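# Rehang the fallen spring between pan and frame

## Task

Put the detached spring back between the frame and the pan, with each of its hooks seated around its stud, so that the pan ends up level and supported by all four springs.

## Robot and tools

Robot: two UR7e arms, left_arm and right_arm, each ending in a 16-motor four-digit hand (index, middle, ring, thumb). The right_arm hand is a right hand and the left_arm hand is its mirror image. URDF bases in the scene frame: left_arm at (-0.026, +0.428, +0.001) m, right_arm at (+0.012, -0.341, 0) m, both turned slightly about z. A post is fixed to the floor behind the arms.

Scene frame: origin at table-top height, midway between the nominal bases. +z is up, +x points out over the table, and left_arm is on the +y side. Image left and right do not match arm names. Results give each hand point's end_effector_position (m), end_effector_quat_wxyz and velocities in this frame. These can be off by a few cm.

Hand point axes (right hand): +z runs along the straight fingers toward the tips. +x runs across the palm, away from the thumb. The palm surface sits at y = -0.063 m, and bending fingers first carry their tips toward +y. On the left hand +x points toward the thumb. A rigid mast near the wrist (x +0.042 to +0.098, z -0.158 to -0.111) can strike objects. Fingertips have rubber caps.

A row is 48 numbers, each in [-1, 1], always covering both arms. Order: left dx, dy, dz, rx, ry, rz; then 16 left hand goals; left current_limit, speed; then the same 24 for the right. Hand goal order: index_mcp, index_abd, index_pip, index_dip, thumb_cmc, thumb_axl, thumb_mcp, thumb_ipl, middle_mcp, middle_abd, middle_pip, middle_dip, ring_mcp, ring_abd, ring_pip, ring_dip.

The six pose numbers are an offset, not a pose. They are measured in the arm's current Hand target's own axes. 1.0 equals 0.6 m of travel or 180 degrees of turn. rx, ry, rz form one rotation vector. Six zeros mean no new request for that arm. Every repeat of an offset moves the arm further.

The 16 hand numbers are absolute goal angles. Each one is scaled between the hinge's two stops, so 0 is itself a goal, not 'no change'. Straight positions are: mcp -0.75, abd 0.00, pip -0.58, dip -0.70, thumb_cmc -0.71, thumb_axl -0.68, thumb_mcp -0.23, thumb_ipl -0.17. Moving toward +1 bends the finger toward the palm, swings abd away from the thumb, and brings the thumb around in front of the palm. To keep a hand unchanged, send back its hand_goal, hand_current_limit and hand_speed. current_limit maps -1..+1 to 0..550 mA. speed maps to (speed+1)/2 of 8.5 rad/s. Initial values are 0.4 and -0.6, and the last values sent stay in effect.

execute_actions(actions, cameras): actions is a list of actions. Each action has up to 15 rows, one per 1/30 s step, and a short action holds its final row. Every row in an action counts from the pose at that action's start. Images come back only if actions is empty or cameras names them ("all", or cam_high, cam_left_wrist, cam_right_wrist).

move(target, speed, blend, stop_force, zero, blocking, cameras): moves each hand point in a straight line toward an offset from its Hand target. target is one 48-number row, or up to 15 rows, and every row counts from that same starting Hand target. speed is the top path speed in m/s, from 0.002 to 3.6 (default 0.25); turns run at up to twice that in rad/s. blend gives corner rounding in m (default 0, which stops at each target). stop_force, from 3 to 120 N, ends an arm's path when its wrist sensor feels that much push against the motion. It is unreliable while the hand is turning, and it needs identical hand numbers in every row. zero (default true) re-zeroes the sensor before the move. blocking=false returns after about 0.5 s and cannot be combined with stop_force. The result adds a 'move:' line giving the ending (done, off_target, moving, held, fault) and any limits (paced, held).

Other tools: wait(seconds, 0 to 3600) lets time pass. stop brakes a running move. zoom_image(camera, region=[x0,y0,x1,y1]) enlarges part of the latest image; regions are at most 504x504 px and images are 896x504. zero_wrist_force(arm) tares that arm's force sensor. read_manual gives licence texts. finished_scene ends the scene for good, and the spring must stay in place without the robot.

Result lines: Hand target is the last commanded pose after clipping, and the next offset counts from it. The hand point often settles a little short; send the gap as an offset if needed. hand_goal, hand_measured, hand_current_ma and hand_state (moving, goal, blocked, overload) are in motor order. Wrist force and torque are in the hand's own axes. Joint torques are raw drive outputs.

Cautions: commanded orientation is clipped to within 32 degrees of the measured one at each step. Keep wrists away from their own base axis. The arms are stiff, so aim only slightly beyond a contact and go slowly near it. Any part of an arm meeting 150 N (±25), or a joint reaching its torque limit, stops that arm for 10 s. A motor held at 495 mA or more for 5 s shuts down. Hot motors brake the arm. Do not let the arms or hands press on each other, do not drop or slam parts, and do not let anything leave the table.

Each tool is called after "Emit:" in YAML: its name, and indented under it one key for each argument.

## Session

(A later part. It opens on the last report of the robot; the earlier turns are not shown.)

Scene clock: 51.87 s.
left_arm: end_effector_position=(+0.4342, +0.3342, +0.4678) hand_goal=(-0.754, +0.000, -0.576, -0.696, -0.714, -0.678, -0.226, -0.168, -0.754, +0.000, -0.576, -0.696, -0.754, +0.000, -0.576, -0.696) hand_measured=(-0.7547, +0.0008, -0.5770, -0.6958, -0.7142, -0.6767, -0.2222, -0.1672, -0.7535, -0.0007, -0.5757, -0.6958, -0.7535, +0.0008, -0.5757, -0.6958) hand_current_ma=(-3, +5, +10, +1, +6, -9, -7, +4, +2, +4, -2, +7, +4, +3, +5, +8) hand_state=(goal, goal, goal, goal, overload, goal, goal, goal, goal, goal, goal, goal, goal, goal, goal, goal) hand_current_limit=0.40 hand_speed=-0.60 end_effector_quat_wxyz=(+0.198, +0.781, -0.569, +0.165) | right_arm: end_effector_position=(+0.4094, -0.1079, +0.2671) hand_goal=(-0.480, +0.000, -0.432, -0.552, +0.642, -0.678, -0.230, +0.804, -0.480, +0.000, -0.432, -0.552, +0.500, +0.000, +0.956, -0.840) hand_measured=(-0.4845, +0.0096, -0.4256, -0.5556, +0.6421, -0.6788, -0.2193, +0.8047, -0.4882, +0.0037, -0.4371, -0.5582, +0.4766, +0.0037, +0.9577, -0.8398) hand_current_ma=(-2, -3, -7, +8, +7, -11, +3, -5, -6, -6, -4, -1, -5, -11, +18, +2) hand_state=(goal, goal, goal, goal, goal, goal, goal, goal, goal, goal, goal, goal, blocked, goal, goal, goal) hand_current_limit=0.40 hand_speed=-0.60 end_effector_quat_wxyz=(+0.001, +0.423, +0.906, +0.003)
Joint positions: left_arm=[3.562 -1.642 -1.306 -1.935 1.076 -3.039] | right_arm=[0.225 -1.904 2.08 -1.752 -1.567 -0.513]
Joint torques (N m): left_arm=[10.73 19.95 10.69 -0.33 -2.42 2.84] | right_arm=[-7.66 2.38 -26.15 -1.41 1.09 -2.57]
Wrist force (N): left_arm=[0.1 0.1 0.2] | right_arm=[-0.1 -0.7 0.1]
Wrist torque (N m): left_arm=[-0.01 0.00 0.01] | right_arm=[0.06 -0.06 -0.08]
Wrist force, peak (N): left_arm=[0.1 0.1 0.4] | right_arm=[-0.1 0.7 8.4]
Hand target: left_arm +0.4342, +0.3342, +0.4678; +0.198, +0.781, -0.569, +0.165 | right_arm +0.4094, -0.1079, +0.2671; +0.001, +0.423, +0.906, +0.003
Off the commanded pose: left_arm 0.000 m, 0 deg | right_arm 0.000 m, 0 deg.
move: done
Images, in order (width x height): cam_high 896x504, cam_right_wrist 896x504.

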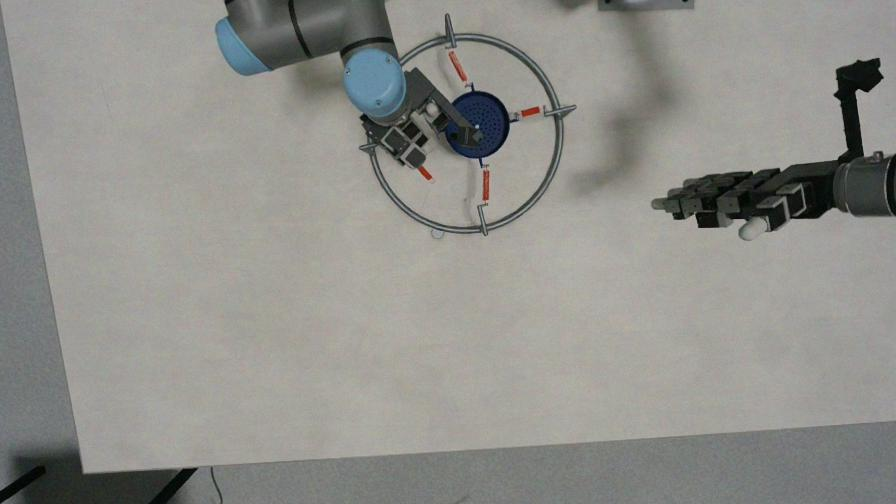

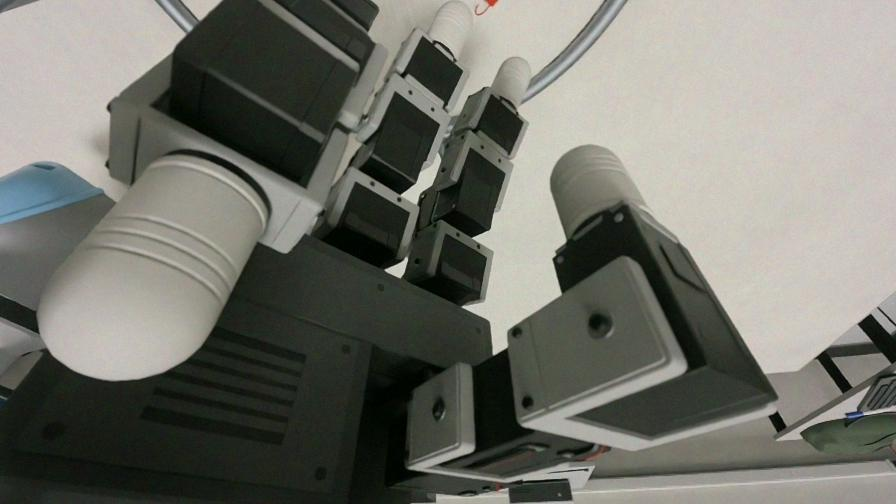

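Emit:
move:
  target:
    - [0,0,0,0,0,0,-0.754,0,-0.576,-0.696,-0.714,-0.678,-0.226,-0.168,-0.754,0,-0.576,-0.696,-0.754,0,-0.576,-0.696,0.4,-0.6,0,0,-0.105,0,0,0.5,-0.479,0,-0.431,-0.551,0.643,-0.678,-0.23,0.805,-0.479,0,-0.431,-0.551,0.5,0,0.956,-0.84,0.4,-0.6]
    - [0,0,0,0,0,0,-0.754,0,-0.576,-0.696,-0.714,-0.678,-0.226,-0.168,-0.754,0,-0.576,-0.696,-0.754,0,-0.576,-0.696,0.4,-0.6,-0.0267,-0.0385,-0.055,0,0,-0.977,-0.479,0,-0.431,-0.551,0.643,-0.678,-0.23,0.805,-0.479,0,-0.431,-0.551,0.5,0,0.956,-0.84,0.4,-0.6]
  speed: 0.4
  blend: 0.03
  cameras: ["all"]

Emit:
zoom_image:
  camera: "cam_right_wrist"
  region: [380, 0, 680, 168]

Scene clock: 65.00 s.
left_arm: end_effector_position=(+0.4342, +0.3342, +0.4678) hand_goal=(-0.754, +0.000, -0.576, -0.696, -0.714, -0.678, -0.226, -0.168, -0.754, +0.000, -0.576, -0.696, -0.754, +0.000, -0.576, -0.696) hand_measured=(-0.7559, +0.0008, -0.5770, -0.6958, -0.7142, -0.6777, -0.2222, -0.1681, -0.7523, -0.0007, -0.5770, -0.6945, -0.7523, +0.0008, -0.5757, -0.6958) hand_current_ma=(-6, +5, +1, +6, +0, +3, -3, +1, -10, +17, -7, -1, -7, +7, +9, +11) hand_state=(goal, goal, goal, goal, overload, goal, goal, goal, goal, goal, goal, goal, goal, goal, goal, goal) hand_current_limit=0.40 hand_speed=-0.60 end_effector_quat_wxyz=(+0.198, +0.781, -0.569, +0.165) | right_arm: end_effector_position=(+0.4018, -0.1352, +0.3000) hand_goal=(-0.480, +0.000, -0.432, -0.552, +0.642, -0.678, -0.230, +0.804, -0.480, +0.000, -0.432, -0.552, +0.500, +0.000, +0.956, -0.840) hand_measured=(-0.4845, +0.0081, -0.4256, -0.5556, +0.6396, -0.6777, -0.2193, +0.8047, -0.4894, +0.0023, -0.4371, -0.5582, +0.4778, +0.0023, +0.9589, -0.8410) hand_current_ma=(-8, -13, -5, -3, +7, -5, -6, -1, +9, -4, +8, -8, -12, -6, +9, +5) hand_state=(goal, goal, goal, goal, goal, goal, goal, goal, goal, goal, goal, goal, blocked, goal, goal, goal) hand_current_limit=0.40 hand_speed=-0.60 end_effector_quat_wxyz=(-0.003, +0.890, -0.455, +0.001)
Joint positions: left_arm=[3.562 -1.642 -1.306 -1.935 1.076 -3.039] | right_arm=[0.249 -1.519 1.667 -1.724 -1.567 2.724]
Joint torques (N m): left_arm=[8.75 19.74 11.14 -0.32 -2.41 3.06] | right_arm=[2.07 -15.78 -32.65 -0.55 -2.25 2.08]
Wrist force (N): left_arm=[0.1 0.1 0.1] | right_arm=[-0.1 -0.9 -0.3]
Wrist torque (N m): left_arm=[0.01 0.01 0.00] | right_arm=[0.04 -0.09 0.05]
Wrist force, peak (N): left_arm=[-0.4 0.3 0.2] | right_arm=[-0.5 -1.6 -0.2]
Hand target: left_arm +0.4342, +0.3342, +0.4678; +0.198, +0.781, -0.569, +0.165 | right_arm +0.4018, -0.1352, +0.2999; -0.003, +0.890, -0.455, +0.001
Off the commanded pose: left_arm 0.000 m, 0 deg | right_arm 0.000 m, 0 deg.
move: done

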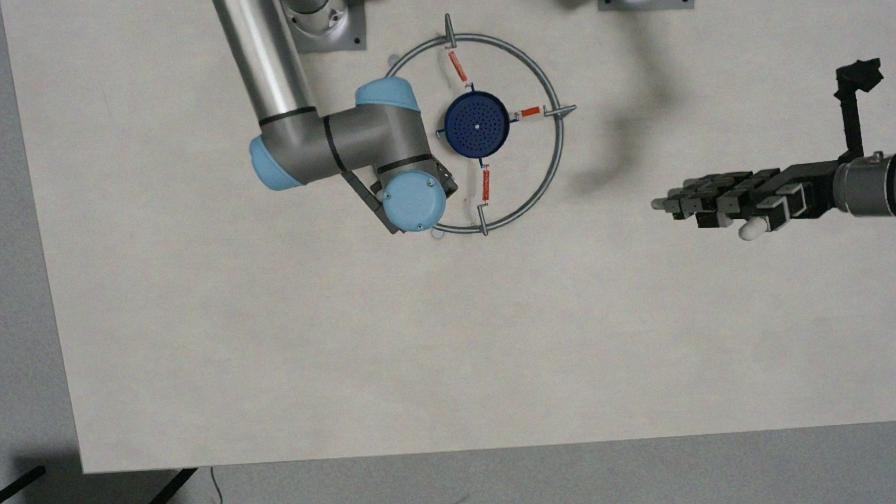

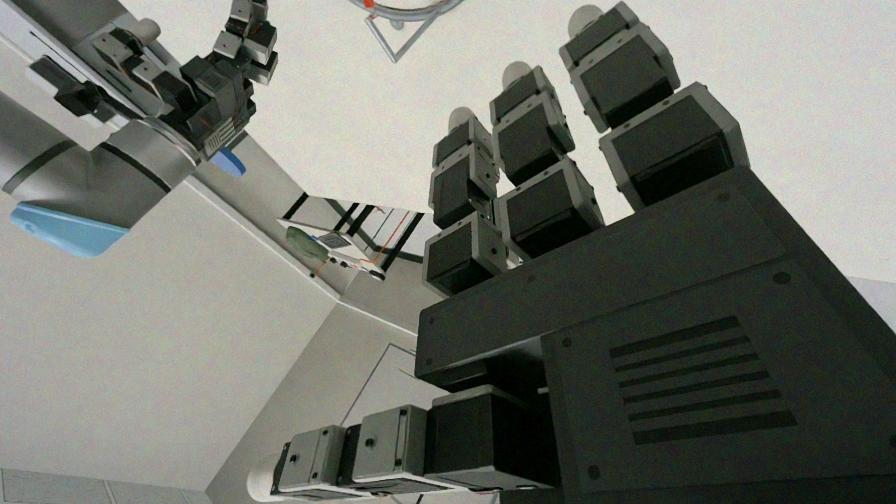

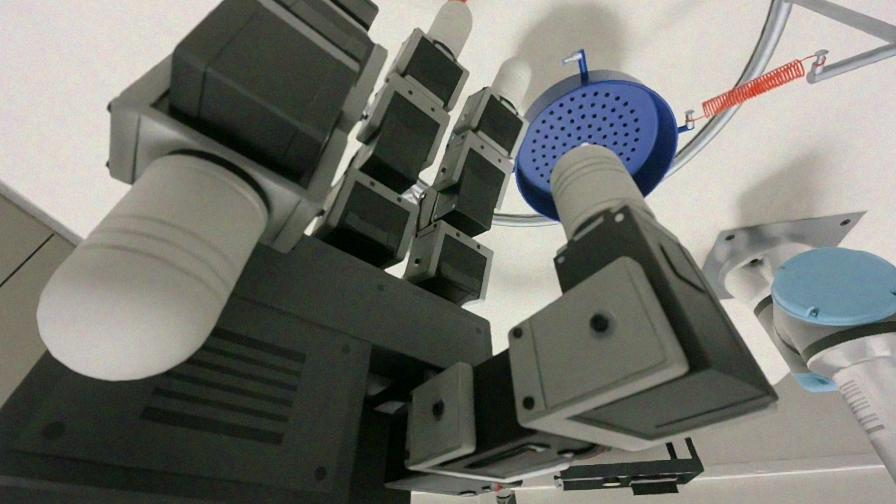

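Scaled by 1.680 from the camera's image (finer frame: 1280x720).

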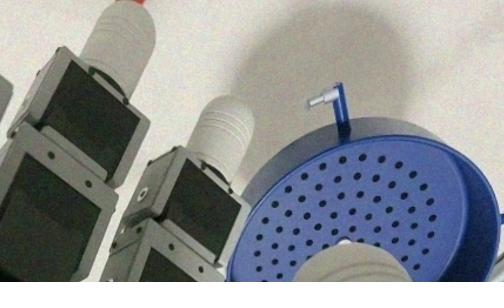

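Emit:
move:
  target: [0,0,0,0,0,0,-0.754,0,-0.576,-0.696,-0.714,-0.678,-0.226,-0.168,-0.754,0,-0.576,-0.696,-0.754,0,-0.576,-0.696,0.4,-0.6,0,0,0.1167,0,0,0,-0.479,0,-0.431,-0.551,0.643,-0.678,-0.23,0.805,-0.479,0,-0.431,-0.551,0.5,0,0.956,-0.84,0.4,-0.6]
  speed: 0.06
  stop_force: 12
  cameras: ["cam_high","cam_right_wrist"]

Emit:
zoom_image:
  camera: "cam_right_wrist"
  region: [380, 0, 620, 135]

Emit:
zoom_image:
  camera: "cam_high"
  region: [360, 100, 500, 240]

Scene clock: 67.93 s.
left_arm: end_effector_position=(+0.4342, +0.3342, +0.4678) hand_goal=(-0.754, +0.000, -0.576, -0.696, -0.714, -0.678, -0.226, -0.168, -0.754, +0.000, -0.576, -0.696, -0.754, +0.000, -0.576, -0.696) hand_measured=(-0.7559, -0.0007, -0.5770, -0.6958, -0.7142, -0.6767, -0.2222, -0.1681, -0.7523, +0.0008, -0.5770, -0.6971, -0.7523, +0.0008, -0.5757, -0.6958) hand_current_ma=(-8, +2, +3, -1, +5, -7, -2, -3, -5, +14, -4, -4, -1, +1, +8, +3) hand_state=(goal, goal, goal, goal, overload, goal, goal, goal, goal, goal, goal, goal, goal, goal, goal, goal) hand_current_limit=0.40 hand_speed=-0.60 end_effector_quat_wxyz=(+0.198, +0.781, -0.569, +0.165) | right_arm: end_effector_position=(+0.4021, -0.1349, +0.2299) hand_goal=(-0.480, +0.000, -0.432, -0.552, +0.642, -0.678, -0.230, +0.804, -0.480, +0.000, -0.432, -0.552, +0.500, +0.000, +0.956, -0.840) hand_measured=(-0.4845, +0.0096, -0.4256, -0.5556, +0.6396, -0.6777, -0.2193, +0.8047, -0.4882, +0.0037, -0.4384, -0.5582, +0.4778, +0.0023, +0.9589, -0.8398) hand_current_ma=(-2, -4, -9, +4, +2, -1, +0, +4, -1, -2, -2, -6, -4, -3, +4, -6) hand_state=(goal, goal, goal, goal, goal, goal, goal, goal, goal, goal, goal, goal, blocked, goal, goal, goal) hand_current_limit=0.40 hand_speed=-0.60 end_effector_quat_wxyz=(-0.003, +0.890, -0.455, +0.001)
Joint positions: left_arm=[3.562 -1.642 -1.306 -1.935 1.076 -3.039] | right_arm=[0.25 -1.479 1.807 -1.904 -1.567 2.725]
Joint torques (N m): left_arm=[9.82 19.71 11.59 -0.32 -2.55 2.9] | right_arm=[4.94 -34.21 -31.35 -3.89 -1.8 2.3]
Wrist force (N): left_arm=[-0.2 0.1 0.2] | right_arm=[-0.2 -0.3 0.1]
Wrist torque (N m): left_arm=[0.00 0.03 -0.02] | right_arm=[0.10 -0.07 0.05]
Wrist force, peak (N): left_arm=[0.3 0.3 0.1] | right_arm=[-0.1 -0.8 -1.4]
Hand target: left_arm +0.4342, +0.3342, +0.4678; +0.198, +0.781, -0.569, +0.165 | right_arm +0.4021, -0.1349, +0.2299; -0.003, +0.890, -0.455, +0.001
Off the commanded pose: left_arm 0.000 m, 0 deg | right_arm 0.000 m, 0 deg.
move: done

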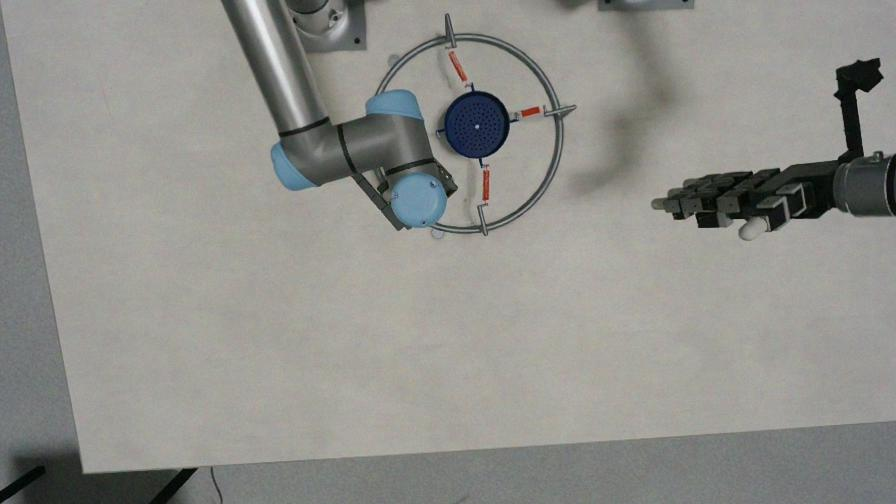

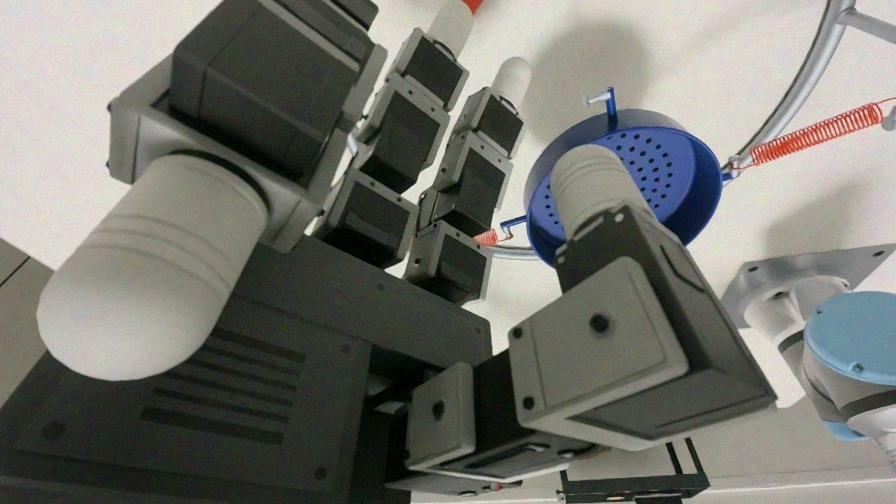

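Scaled by 2.100 from the camera's image (finer frame: 1280x720).

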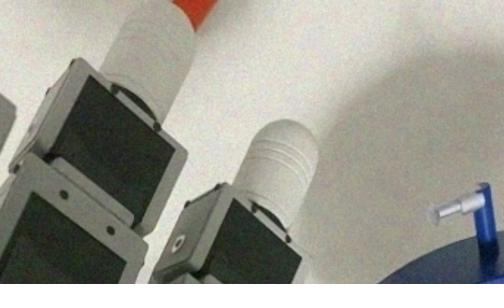

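Scaled by 3.600 from the camera's image (finer frame: 1280x720).

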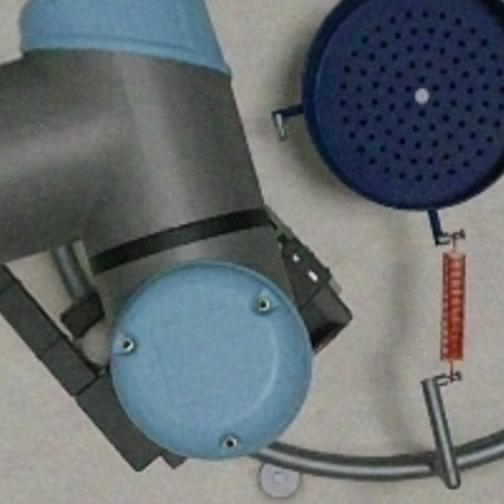

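Emit:
move:
  target: [0,0,0,0,0,0,-0.754,0,-0.576,-0.696,-0.714,-0.678,-0.226,-0.168,-0.754,0,-0.576,-0.696,-0.754,0,-0.576,-0.696,0.4,-0.6,0,0,0.1333,0,0,0,-0.479,0,-0.431,-0.551,0.643,-0.678,-0.23,0.805,-0.479,0,-0.431,-0.551,0.5,0,0.956,-0.84,0.4,-0.6]
  speed: 0.06
  stop_force: 12
  cameras: ["cam_high","cam_right_wrist","cam_left_wrist"]

Emit:
zoom_image:
  camera: "cam_right_wrist"
  region: [380, 0, 620, 135]

Scene clock: 70.73 s.
left_arm: end_effector_position=(+0.4342, +0.3342, +0.4678) hand_goal=(-0.754, +0.000, -0.576, -0.696, -0.714, -0.678, -0.226, -0.168, -0.754, +0.000, -0.576, -0.696, -0.754, +0.000, -0.576, -0.696) hand_measured=(-0.7547, -0.0007, -0.5770, -0.6958, -0.7142, -0.6777, -0.2222, -0.1681, -0.7535, +0.0008, -0.5770, -0.6958, -0.7535, -0.0007, -0.5757, -0.6971) hand_current_ma=(-3, +7, -3, +6, +13, +10, -2, +8, +0, +16, -6, +7, +1, +10, +5, -3) hand_state=(goal, goal, goal, goal, overload, goal, goal, goal, goal, goal, goal, goal, goal, goal, goal, goal) hand_current_limit=0.40 hand_speed=-0.60 end_effector_quat_wxyz=(+0.198, +0.781, -0.569, +0.165) | right_arm: end_effector_position=(+0.4024, -0.1345, +0.1499) hand_goal=(-0.480, +0.000, -0.432, -0.552, +0.642, -0.678, -0.230, +0.804, -0.480, +0.000, -0.432, -0.552, +0.500, +0.000, +0.956, -0.840) hand_measured=(-0.4845, +0.0096, -0.4268, -0.5556, +0.6396, -0.6788, -0.2203, +0.8056, -0.4894, +0.0023, -0.4371, -0.5582, +0.4766, +0.0023, +0.9589, -0.8398) hand_current_ma=(-4, -3, -8, +3, +0, -6, -2, -2, +0, -6, +1, -9, -12, -6, +13, -8) hand_state=(goal, goal, goal, goal, goal, goal, goal, goal, goal, goal, goal, goal, blocked, goal, goal, goal) hand_current_limit=0.40 hand_speed=-0.60 end_effector_quat_wxyz=(-0.003, +0.890, -0.455, +0.001)
Joint positions: left_arm=[3.562 -1.642 -1.306 -1.935 1.076 -3.039] | right_arm=[0.25 -1.395 1.935 -2.116 -1.567 2.726]
Joint torques (N m): left_arm=[8.94 20.19 11.88 -0.17 -2.01 3.11] | right_arm=[4.94 -36.28 -30.17 -4.02 -1.43 2.41]
Wrist force (N): left_arm=[0.0 -0.1 0.1] | right_arm=[-0.2 -0.9 -0.4]
Wrist torque (N m): left_arm=[-0.01 0.01 0.00] | right_arm=[0.08 -0.07 -0.07]
Wrist force, peak (N): left_arm=[0.0 0.3 0.1] | right_arm=[-0.2 -0.6 -1.3]
Hand target: left_arm +0.4342, +0.3342, +0.4678; +0.198, +0.781, -0.569, +0.165 | right_arm +0.4024, -0.1345, +0.1499; -0.003, +0.890, -0.455, +0.001
Off the commanded pose: left_arm 0.000 m, 0 deg | right_arm 0.000 m, 0 deg.
move: done

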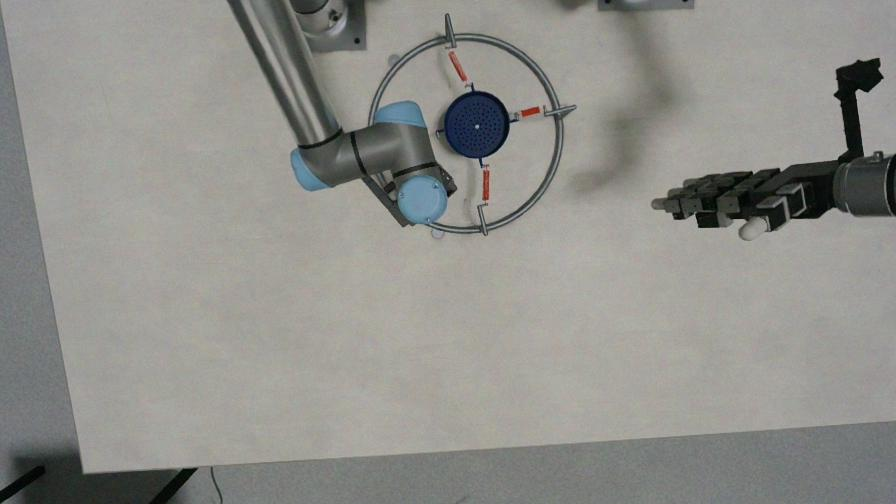

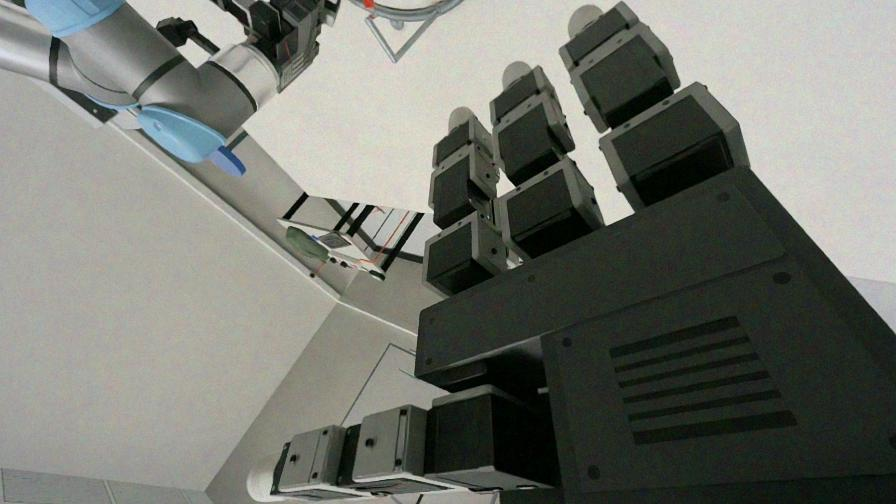

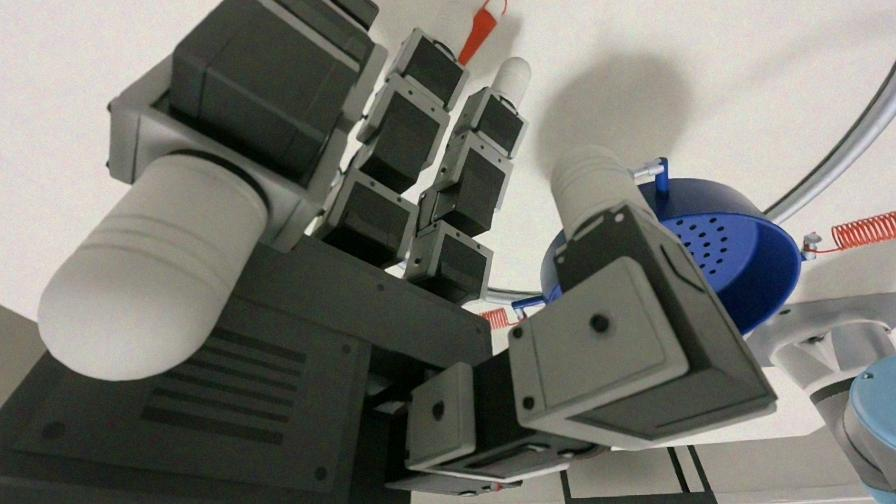

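Scaled by 2.100 from the camera's image (finer frame: 1280x720).

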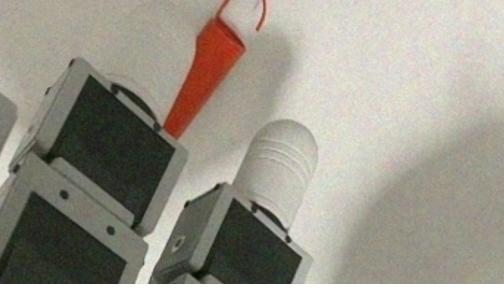

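Emit:
zoom_image:
  camera: "cam_right_wrist"
  region: [760, 190, 896, 290]

Emit:
zoom_image:
  camera: "cam_right_wrist"
  region: [440, 0, 540, 60]

Emit:
zoom_image:
  camera: "cam_left_wrist"
  region: [340, 0, 480, 70]

Scaled by 3.706 from the camera's image (finer frame: 1280x720).

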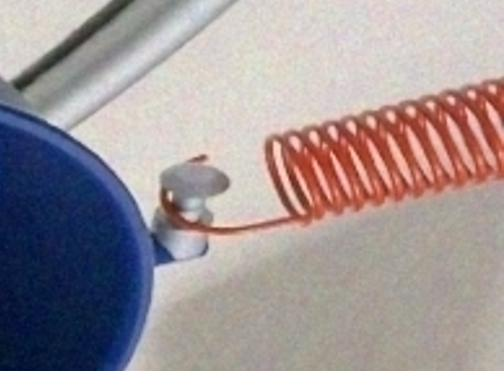

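Scaled by 5.040 from the camera's image (finer frame: 1280x720).

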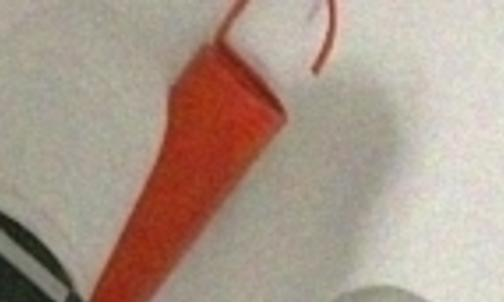

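Scaled by 3.600 from the camera's image (finer frame: 1280x720).

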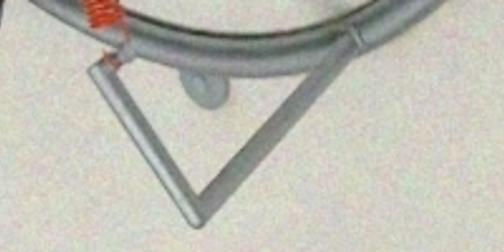

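Emit:
move:
  target: [0,0,0,0,0,0,-0.754,0,-0.576,-0.696,-0.714,-0.678,-0.226,-0.168,-0.754,0,-0.576,-0.696,-0.754,0,-0.576,-0.696,0.4,-0.6,-0.0082,-0.0132,0.0408,0,0,-0.0139,-0.479,0,-0.431,-0.551,0.643,-0.678,-0.23,0.805,-0.479,0,-0.431,-0.551,0.5,0,0.956,-0.84,0.4,-0.6]
  speed: 0.05
  stop_force: 10
  cameras: ["cam_right_wrist"]

Emit:
zoom_image:
  camera: "cam_right_wrist"
  region: [420, 0, 560, 80]

Scene clock: 76.13 s.
left_arm: end_effector_position=(+0.4342, +0.3342, +0.4678) hand_goal=(-0.754, +0.000, -0.576, -0.696, -0.714, -0.678, -0.226, -0.168, -0.754, +0.000, -0.576, -0.696, -0.754, +0.000, -0.576, -0.696) hand_measured=(-0.7559, +0.0008, -0.5770, -0.6971, -0.7142, -0.6777, -0.2222, -0.1681, -0.7535, -0.0007, -0.5770, -0.6958, -0.7535, +0.0008, -0.5757, -0.6958) hand_current_ma=(-12, -6, +4, +7, -9, -17, -1, +10, -2, +6, -10, +1, +2, +1, +3, +4) hand_state=(goal, goal, goal, goal, overload, goal, goal, goal, goal, goal, goal, goal, goal, goal, goal, goal) hand_current_limit=0.40 hand_speed=-0.60 end_effector_quat_wxyz=(+0.198, +0.781, -0.569, +0.165) | right_arm: end_effector_position=(+0.4061, -0.1258, +0.1255) hand_goal=(-0.480, +0.000, -0.432, -0.552, +0.642, -0.678, -0.230, +0.804, -0.480, +0.000, -0.432, -0.552, +0.500, +0.000, +0.956, -0.840) hand_measured=(-0.4845, +0.0096, -0.4256, -0.5556, +0.6396, -0.6788, -0.2203, +0.8056, -0.4894, +0.0037, -0.4371, -0.5582, +0.4778, +0.0023, +0.9589, -0.8398) hand_current_ma=(-7, -6, -5, +9, -3, -5, -2, +0, -1, +6, +3, -16, -10, -13, +4, -5) hand_state=(goal, goal, goal, goal, goal, goal, goal, goal, goal, goal, goal, goal, blocked, goal, goal, goal) hand_current_limit=0.40 hand_speed=-0.60 end_effector_quat_wxyz=(-0.003, +0.900, -0.436, +0.001)
Joint positions: left_arm=[3.562 -1.642 -1.306 -1.935 1.076 -3.039] | right_arm=[0.273 -1.345 1.946 -2.177 -1.567 2.704]
Joint torques (N m): left_arm=[9.09 19.11 11.6 -0.42 -2.1 2.86] | right_arm=[-8.72 -38.15 -28.97 -3.59 -1.93 2.14]
Wrist force (N): left_arm=[0.0 0.0 -0.1] | right_arm=[-0.1 -0.7 -0.4]
Wrist torque (N m): left_arm=[0.01 0.02 0.00] | right_arm=[0.07 -0.04 0.11]
Wrist force, peak (N): left_arm=[0.0 0.4 0.2] | right_arm=[-0.4 -1.3 0.4]
Hand target: left_arm +0.4342, +0.3342, +0.4678; +0.198, +0.781, -0.569, +0.165 | right_arm +0.4061, -0.1258, +0.1255; -0.003, +0.900, -0.436, +0.001
Off the commanded pose: left_arm 0.000 m, 0 deg | right_arm 0.000 m, 0 deg.
move: done

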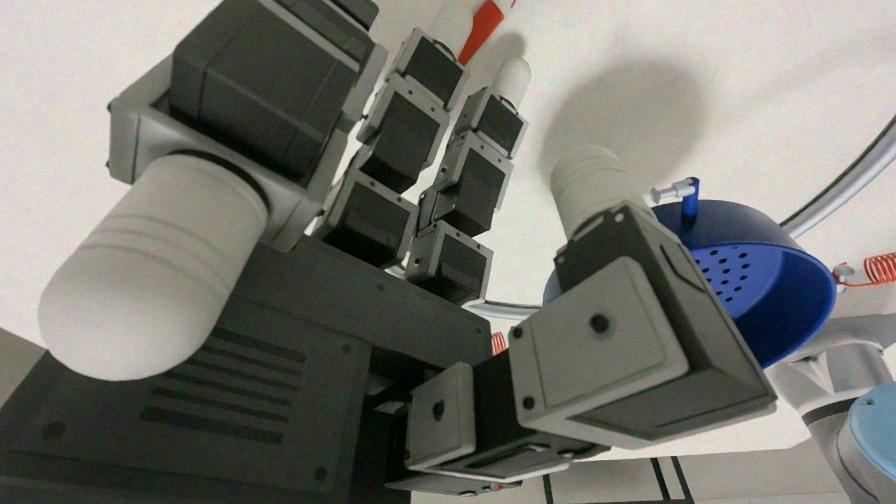

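Scaled by 3.600 from the camera's image (finer frame: 1280x720).

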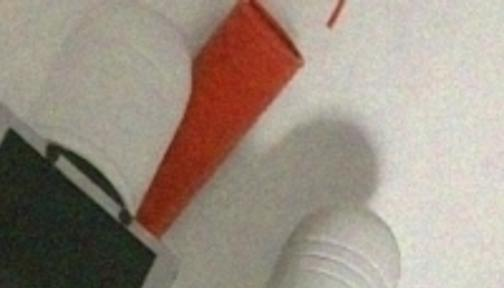

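Emit:
move:
  target: [0,0,0,0,0,0,-0.754,0,-0.576,-0.696,-0.714,-0.678,-0.226,-0.168,-0.754,0,-0.576,-0.696,-0.754,0,-0.576,-0.696,0.4,-0.6,0,0,0.030,0,0,0,-0.479,0,-0.431,-0.551,0.643,-0.678,-0.23,0.805,-0.479,0,-0.431,-0.551,0.5,0,0.956,-0.84,0.4,-0.6]
  speed: 0.015
  stop_force: 5
  cameras: ["cam_right_wrist"]

Emit:
zoom_image:
  camera: "cam_right_wrist"
  region: [420, 0, 560, 80]

Scene clock: 79.23 s.
left_arm: end_effector_position=(+0.4342, +0.3342, +0.4678) hand_goal=(-0.754, +0.000, -0.576, -0.696, -0.714, -0.678, -0.226, -0.168, -0.754, +0.000, -0.576, -0.696, -0.754, +0.000, -0.576, -0.696) hand_measured=(-0.7547, -0.0007, -0.5757, -0.6958, -0.7142, -0.6777, -0.2232, -0.1672, -0.7535, -0.0007, -0.5757, -0.6971, -0.7523, -0.0007, -0.5757, -0.6958) hand_current_ma=(+0, -7, +2, -2, -7, -8, -9, +5, -3, +7, -3, +2, +10, -3, -6, +9) hand_state=(goal, goal, goal, goal, overload, goal, goal, goal, goal, goal, goal, goal, goal, goal, goal, goal) hand_current_limit=0.40 hand_speed=-0.60 end_effector_quat_wxyz=(+0.198, +0.781, -0.569, +0.165) | right_arm: end_effector_position=(+0.4061, -0.1257, +0.1075) hand_goal=(-0.480, +0.000, -0.432, -0.552, +0.642, -0.678, -0.230, +0.804, -0.480, +0.000, -0.432, -0.552, +0.500, +0.000, +0.956, -0.840) hand_measured=(-0.4845, +0.0096, -0.4256, -0.5556, +0.6396, -0.6777, -0.2203, +0.8047, -0.4882, +0.0037, -0.4371, -0.5569, +0.4766, +0.0023, +0.9589, -0.8398) hand_current_ma=(-6, +1, -3, +11, +6, -6, -6, -6, +4, +3, +2, +2, -9, +2, +9, -4) hand_state=(goal, goal, goal, goal, goal, goal, goal, goal, goal, goal, goal, goal, blocked, goal, goal, goal) hand_current_limit=0.40 hand_speed=-0.60 end_effector_quat_wxyz=(-0.003, +0.900, -0.436, +0.001)
Joint positions: left_arm=[3.562 -1.642 -1.306 -1.935 1.076 -3.039] | right_arm=[0.273 -1.318 1.967 -2.225 -1.567 2.705]
Joint torques (N m): left_arm=[8.58 19.74 10.92 -0.23 -1.86 2.89] | right_arm=[4.56 -37.98 -28.16 -0.63 -0.64 2.12]
Wrist force (N): left_arm=[0.0 0.0 0.2] | right_arm=[-0.5 -0.9 -0.7]
Wrist torque (N m): left_arm=[-0.01 0.02 0.00] | right_arm=[0.09 -0.01 0.04]
Wrist force, peak (N): left_arm=[-0.1 0.4 0.1] | right_arm=[-0.2 -1.8 -1.0]
Hand target: left_arm +0.4342, +0.3342, +0.4678; +0.198, +0.781, -0.569, +0.165 | right_arm +0.4061, -0.1257, +0.1075; -0.003, +0.900, -0.436, +0.001
Off the commanded pose: left_arm 0.000 m, 0 deg | right_arm 0.000 m, 0 deg.
move: done

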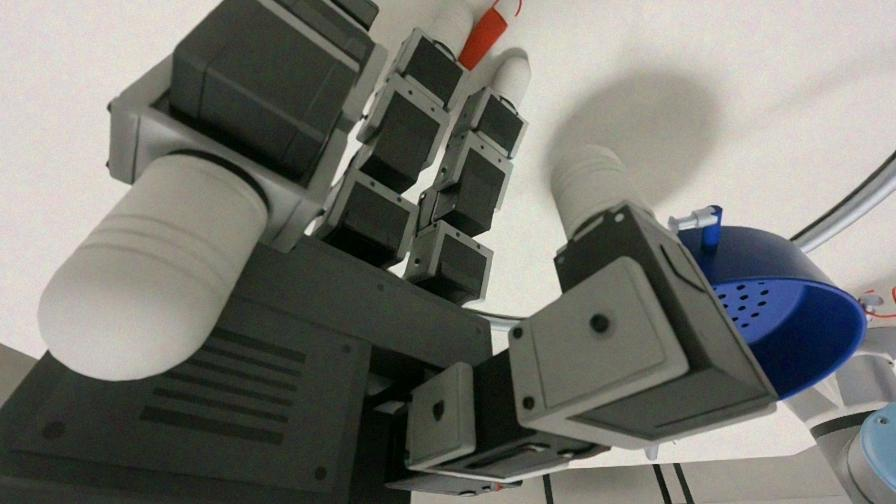

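Scaled by 3.600 from the camera's image (finer frame: 1280x720).

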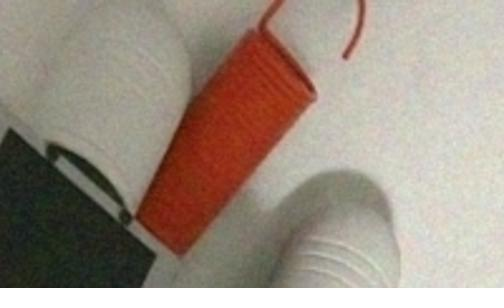

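Emit:
move:
  target: [0,0,0,0,0,0,-0.754,0,-0.576,-0.696,-0.714,-0.678,-0.226,-0.168,-0.754,0,-0.576,-0.696,-0.754,0,-0.576,-0.696,0.4,-0.6,0,0,0,0,0,0,-0.479,0.12,-0.431,-0.551,0.643,-0.678,-0.23,0.805,-0.479,-0.12,-0.431,-0.551,0.5,0,0.956,-0.84,0.4,-0.93]
  cameras: ["cam_right_wrist"]

Emit:
zoom_image:
  camera: "cam_right_wrist"
  region: [420, 0, 560, 80]

Scene clock: 80.17 s.
left_arm: end_effector_position=(+0.4342, +0.3342, +0.4678) hand_goal=(-0.754, +0.000, -0.576, -0.696, -0.714, -0.678, -0.226, -0.168, -0.754, +0.000, -0.576, -0.696, -0.754, +0.000, -0.576, -0.696) hand_measured=(-0.7547, -0.0007, -0.5770, -0.6958, -0.7142, -0.6767, -0.2222, -0.1672, -0.7535, +0.0008, -0.5770, -0.6958, -0.7523, +0.0008, -0.5757, -0.6958) hand_current_ma=(-16, -1, +13, +9, +2, -5, +2, -1, +0, +7, -5, +9, +9, +3, +8, +2) hand_state=(goal, goal, goal, goal, overload, goal, goal, goal, goal, goal, goal, goal, goal, goal, goal, goal) hand_current_limit=0.40 hand_speed=-0.60 end_effector_quat_wxyz=(+0.198, +0.781, -0.569, +0.165) | right_arm: end_effector_position=(+0.4061, -0.1257, +0.1075) hand_goal=(-0.480, +0.120, -0.432, -0.552, +0.642, -0.678, -0.230, +0.804, -0.480, -0.120, -0.432, -0.552, +0.500, +0.000, +0.956, -0.840) hand_measured=(-0.4845, +0.0711, -0.4243, -0.5544, +0.6396, -0.6777, -0.2203, +0.8047, -0.4882, -0.0578, -0.4371, -0.5569, +0.4766, +0.0023, +0.9589, -0.8398) hand_current_ma=(+4, -30, -2, +2, -4, -10, -4, -5, +0, +11, +3, -4, -8, -2, +5, -5) hand_state=(goal, blocked, goal, goal, goal, goal, goal, goal, goal, blocked, goal, goal, blocked, goal, goal, goal) hand_current_limit=0.40 hand_speed=-0.93 end_effector_quat_wxyz=(-0.003, +0.900, -0.436, +0.001)
Joint positions: left_arm=[3.562 -1.642 -1.306 -1.935 1.076 -3.039] | right_arm=[0.273 -1.318 1.967 -2.225 -1.567 2.705]
Joint torques (N m): left_arm=[9.16 19.68 11.59 -0.21 -1.85 2.91] | right_arm=[3.91 -37.67 -28.25 -0.96 -0.24 2.11]
Wrist force (N): left_arm=[0.0 0.3 0.1] | right_arm=[-0.1 -0.7 -0.3]
Wrist torque (N m): left_arm=[0.04 0.01 0.00] | right_arm=[0.06 -0.06 0.08]
Wrist force, peak (N): left_arm=[0.0 0.0 0.4] | right_arm=[-0.1 -1.4 -0.8]
Hand target: left_arm +0.4342, +0.3342, +0.4678; +0.198, +0.781, -0.569, +0.165 | right_arm +0.4061, -0.1257, +0.1075; -0.003, +0.900, -0.436, +0.001
Off the commanded pose: left_arm 0.000 m, 0 deg | right_arm 0.000 m, 0 deg.
move: done

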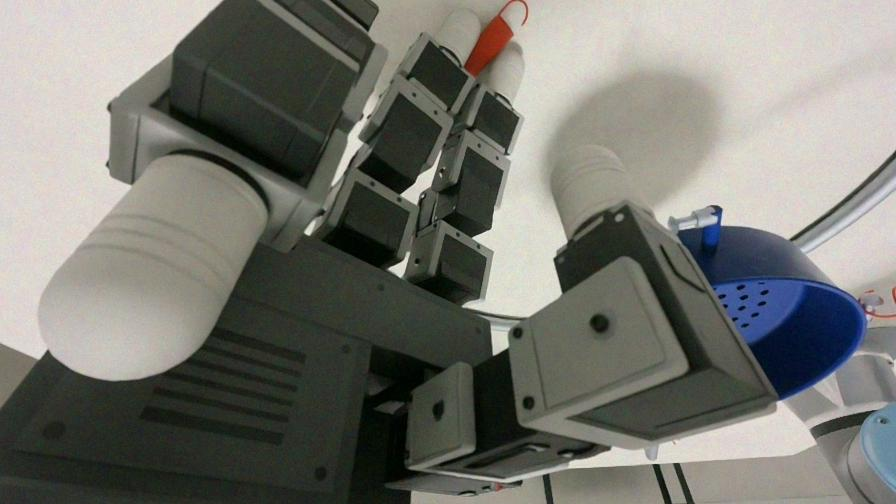

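Scaled by 3.600 from the camera's image (finer frame: 1280x720).

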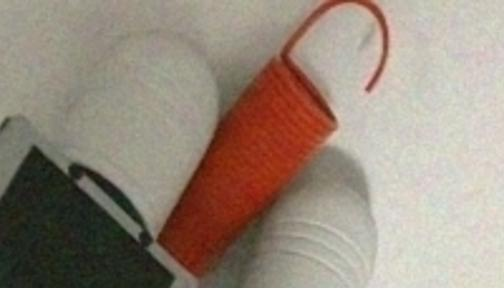

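Emit:
move:
  target: [0,0,0,0,0,0,-0.754,0,-0.576,-0.696,-0.714,-0.678,-0.226,-0.168,-0.754,0,-0.576,-0.696,-0.754,0,-0.576,-0.696,0.4,-0.6,0,0,0,0,0,0,-0.479,0.35,-0.431,-0.551,0.643,-0.678,-0.23,0.805,-0.479,-0.35,-0.431,-0.551,0.5,0,0.956,-0.84,0.4,-0.93]
  cameras: ["cam_right_wrist"]

Emit:
zoom_image:
  camera: "cam_right_wrist"
  region: [420, 0, 560, 80]

Scene clock: 82.27 s.
left_arm: end_effector_position=(+0.4342, +0.3342, +0.4678) hand_goal=(-0.754, +0.000, -0.576, -0.696, -0.714, -0.678, -0.226, -0.168, -0.754, +0.000, -0.576, -0.696, -0.754, +0.000, -0.576, -0.696) hand_measured=(-0.7559, -0.0007, -0.5770, -0.6958, -0.7154, -0.6777, -0.2232, -0.1681, -0.7535, -0.0007, -0.5770, -0.6958, -0.7535, +0.0008, -0.5757, -0.6958) hand_current_ma=(+0, +0, +16, +8, +12, -12, +9, -1, -4, +0, -5, +5, -1, +1, +11, +14) hand_state=(goal, goal, goal, goal, overload, goal, goal, goal, goal, goal, goal, goal, goal, goal, goal, goal) hand_current_limit=0.40 hand_speed=-0.60 end_effector_quat_wxyz=(+0.198, +0.781, -0.569, +0.165) | right_arm: end_effector_position=(+0.4061, -0.1257, +0.1075) hand_goal=(-0.480, +0.350, -0.432, -0.552, +0.642, -0.678, -0.230, +0.804, -0.480, -0.350, -0.432, -0.552, +0.500, +0.000, +0.956, -0.840) hand_measured=(-0.4773, +0.0784, -0.4204, -0.5505, +0.6396, -0.6777, -0.2203, +0.8047, -0.4894, -0.0564, -0.4371, -0.5569, +0.4778, +0.0037, +0.9589, -0.8398) hand_current_ma=(+2, -143, -6, +7, +6, -5, +1, -5, -3, +140, +4, -2, -20, -11, +2, -1) hand_state=(goal, moving, goal, goal, goal, goal, goal, goal, goal, moving, goal, goal, blocked, goal, goal, goal) hand_current_limit=0.40 hand_speed=-0.93 end_effector_quat_wxyz=(-0.003, +0.900, -0.436, +0.001)
Joint positions: left_arm=[3.562 -1.642 -1.306 -1.935 1.076 -3.039] | right_arm=[0.273 -1.318 1.967 -2.225 -1.567 2.705]
Joint torques (N m): left_arm=[8.58 20.52 10.6 -0.38 -1.93 2.71] | right_arm=[4.52 -38.11 -28.45 -1.86 0.57 1.93]
Wrist force (N): left_arm=[0.1 0.0 0.1] | right_arm=[-0.3 -0.9 -0.1]
Wrist torque (N m): left_arm=[-0.01 0.01 0.01] | right_arm=[0.02 -0.04 0.07]
Wrist force, peak (N): left_arm=[-0.3 -0.2 0.2] | right_arm=[-0.6 -1.2 -0.2]
Hand target: left_arm +0.4342, +0.3342, +0.4678; +0.198, +0.781, -0.569, +0.165 | right_arm +0.4061, -0.1257, +0.1075; -0.003, +0.900, -0.436, +0.001
Off the commanded pose: left_arm 0.000 m, 0 deg | right_arm 0.000 m, 0 deg.
move: done

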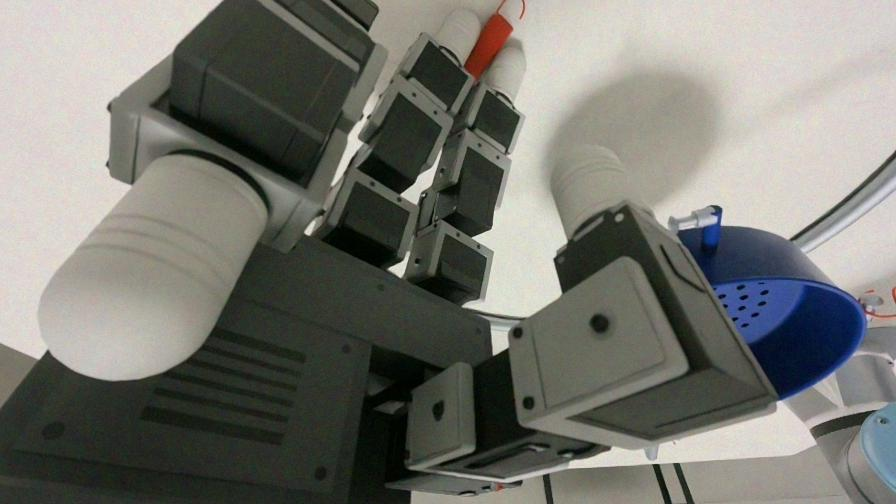

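Scaled by 3.600 from the camera's image (finer frame: 1280x720).

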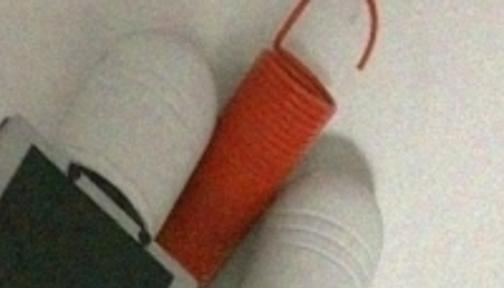

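Emit:
move:
  target: [0,0,0,0,0,0,-0.754,0,-0.576,-0.696,-0.714,-0.678,-0.226,-0.168,-0.754,0,-0.576,-0.696,-0.754,0,-0.576,-0.696,0.4,-0.6,0,0,-0.05,0,0,0,-0.479,0.35,-0.431,-0.551,0.643,-0.678,-0.23,0.805,-0.479,-0.35,-0.431,-0.551,0.5,0,0.956,-0.84,0.4,-0.93]
  speed: 0.04
  cameras: ["cam_right_wrist"]

Emit:
zoom_image:
  camera: "cam_right_wrist"
  region: [420, 0, 560, 80]

Scene clock: 83.57 s.
left_arm: end_effector_position=(+0.4342, +0.3342, +0.4678) hand_goal=(-0.754, +0.000, -0.576, -0.696, -0.714, -0.678, -0.226, -0.168, -0.754, +0.000, -0.576, -0.696, -0.754, +0.000, -0.576, -0.696) hand_measured=(-0.7547, +0.0008, -0.5770, -0.6958, -0.7142, -0.6767, -0.2222, -0.1672, -0.7535, -0.0007, -0.5757, -0.6971, -0.7535, +0.0008, -0.5757, -0.6958) hand_current_ma=(-12, -3, +11, -4, +1, -11, +3, +1, +2, +7, -7, -10, +5, -2, +3, +10) hand_state=(goal, goal, goal, goal, overload, goal, goal, goal, goal, goal, goal, goal, goal, goal, goal, goal) hand_current_limit=0.40 hand_speed=-0.60 end_effector_quat_wxyz=(+0.198, +0.781, -0.569, +0.165) | right_arm: end_effector_position=(+0.4061, -0.1258, +0.1377) hand_goal=(-0.480, +0.350, -0.432, -0.552, +0.642, -0.678, -0.230, +0.804, -0.480, -0.350, -0.432, -0.552, +0.500, +0.000, +0.956, -0.840) hand_measured=(-0.4773, +0.0814, -0.4204, -0.5505, +0.6396, -0.6788, -0.2193, +0.8047, -0.4942, -0.0564, -0.4371, -0.5582, +0.4766, +0.0037, +0.9577, -0.8398) hand_current_ma=(+2, -181, -3, +7, +2, -9, +1, -8, -3, +196, +7, -7, -6, +1, +9, -1) hand_state=(goal, blocked, goal, goal, goal, goal, goal, goal, goal, blocked, goal, goal, blocked, goal, goal, goal) hand_current_limit=0.40 hand_speed=-0.93 end_effector_quat_wxyz=(-0.003, +0.900, -0.436, +0.001) end_effector_velocity=(+0.000, +0.000, -0.002) end_effector_angular_velocity=(+0.000, +0.001, +0.000)
Joint positions: left_arm=[3.562 -1.642 -1.306 -1.935 1.076 -3.039] | right_arm=[0.273 -1.362 1.931 -2.145 -1.567 2.704]
Joint velocities: left_arm=[within noise] | right_arm=[0 0.003 0.004 -0.005 0.001 -0.001]
Joint torques (N m): left_arm=[9.76 19.9 10.88 -0.08 -2.12 2.84] | right_arm=[-9.09 -16.66 -11.84 -4.22 0.94 -2.26]
Wrist force (N): left_arm=[-0.1 0.0 0.0] | right_arm=[-0.2 -0.9 0.0]
Wrist torque (N m): left_arm=[0.02 0.02 0.00] | right_arm=[0.03 -0.05 0.09]
Wrist force, peak (N): left_arm=[0.0 0.4 0.2] | right_arm=[-0.5 -1.1 0.1]
Hand target: left_arm +0.4342, +0.3342, +0.4678; +0.198, +0.781, -0.569, +0.165 | right_arm +0.4060, -0.1258, +0.1375; -0.003, +0.900, -0.436, +0.001
Off the commanded pose: left_arm 0.000 m, 0 deg | right_arm 0.000 m, 0 deg.
move: done

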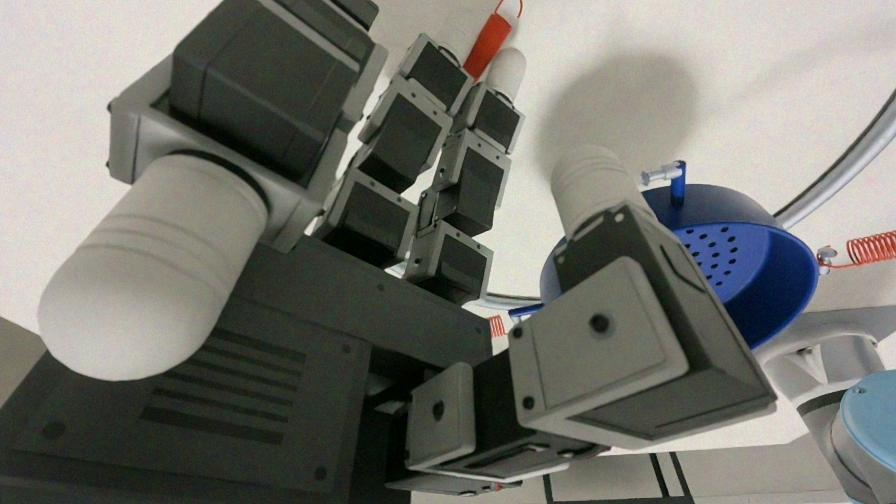

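Scaled by 3.600 from the camera's image (finer frame: 1280x720).

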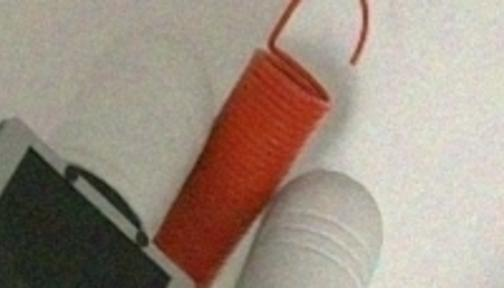

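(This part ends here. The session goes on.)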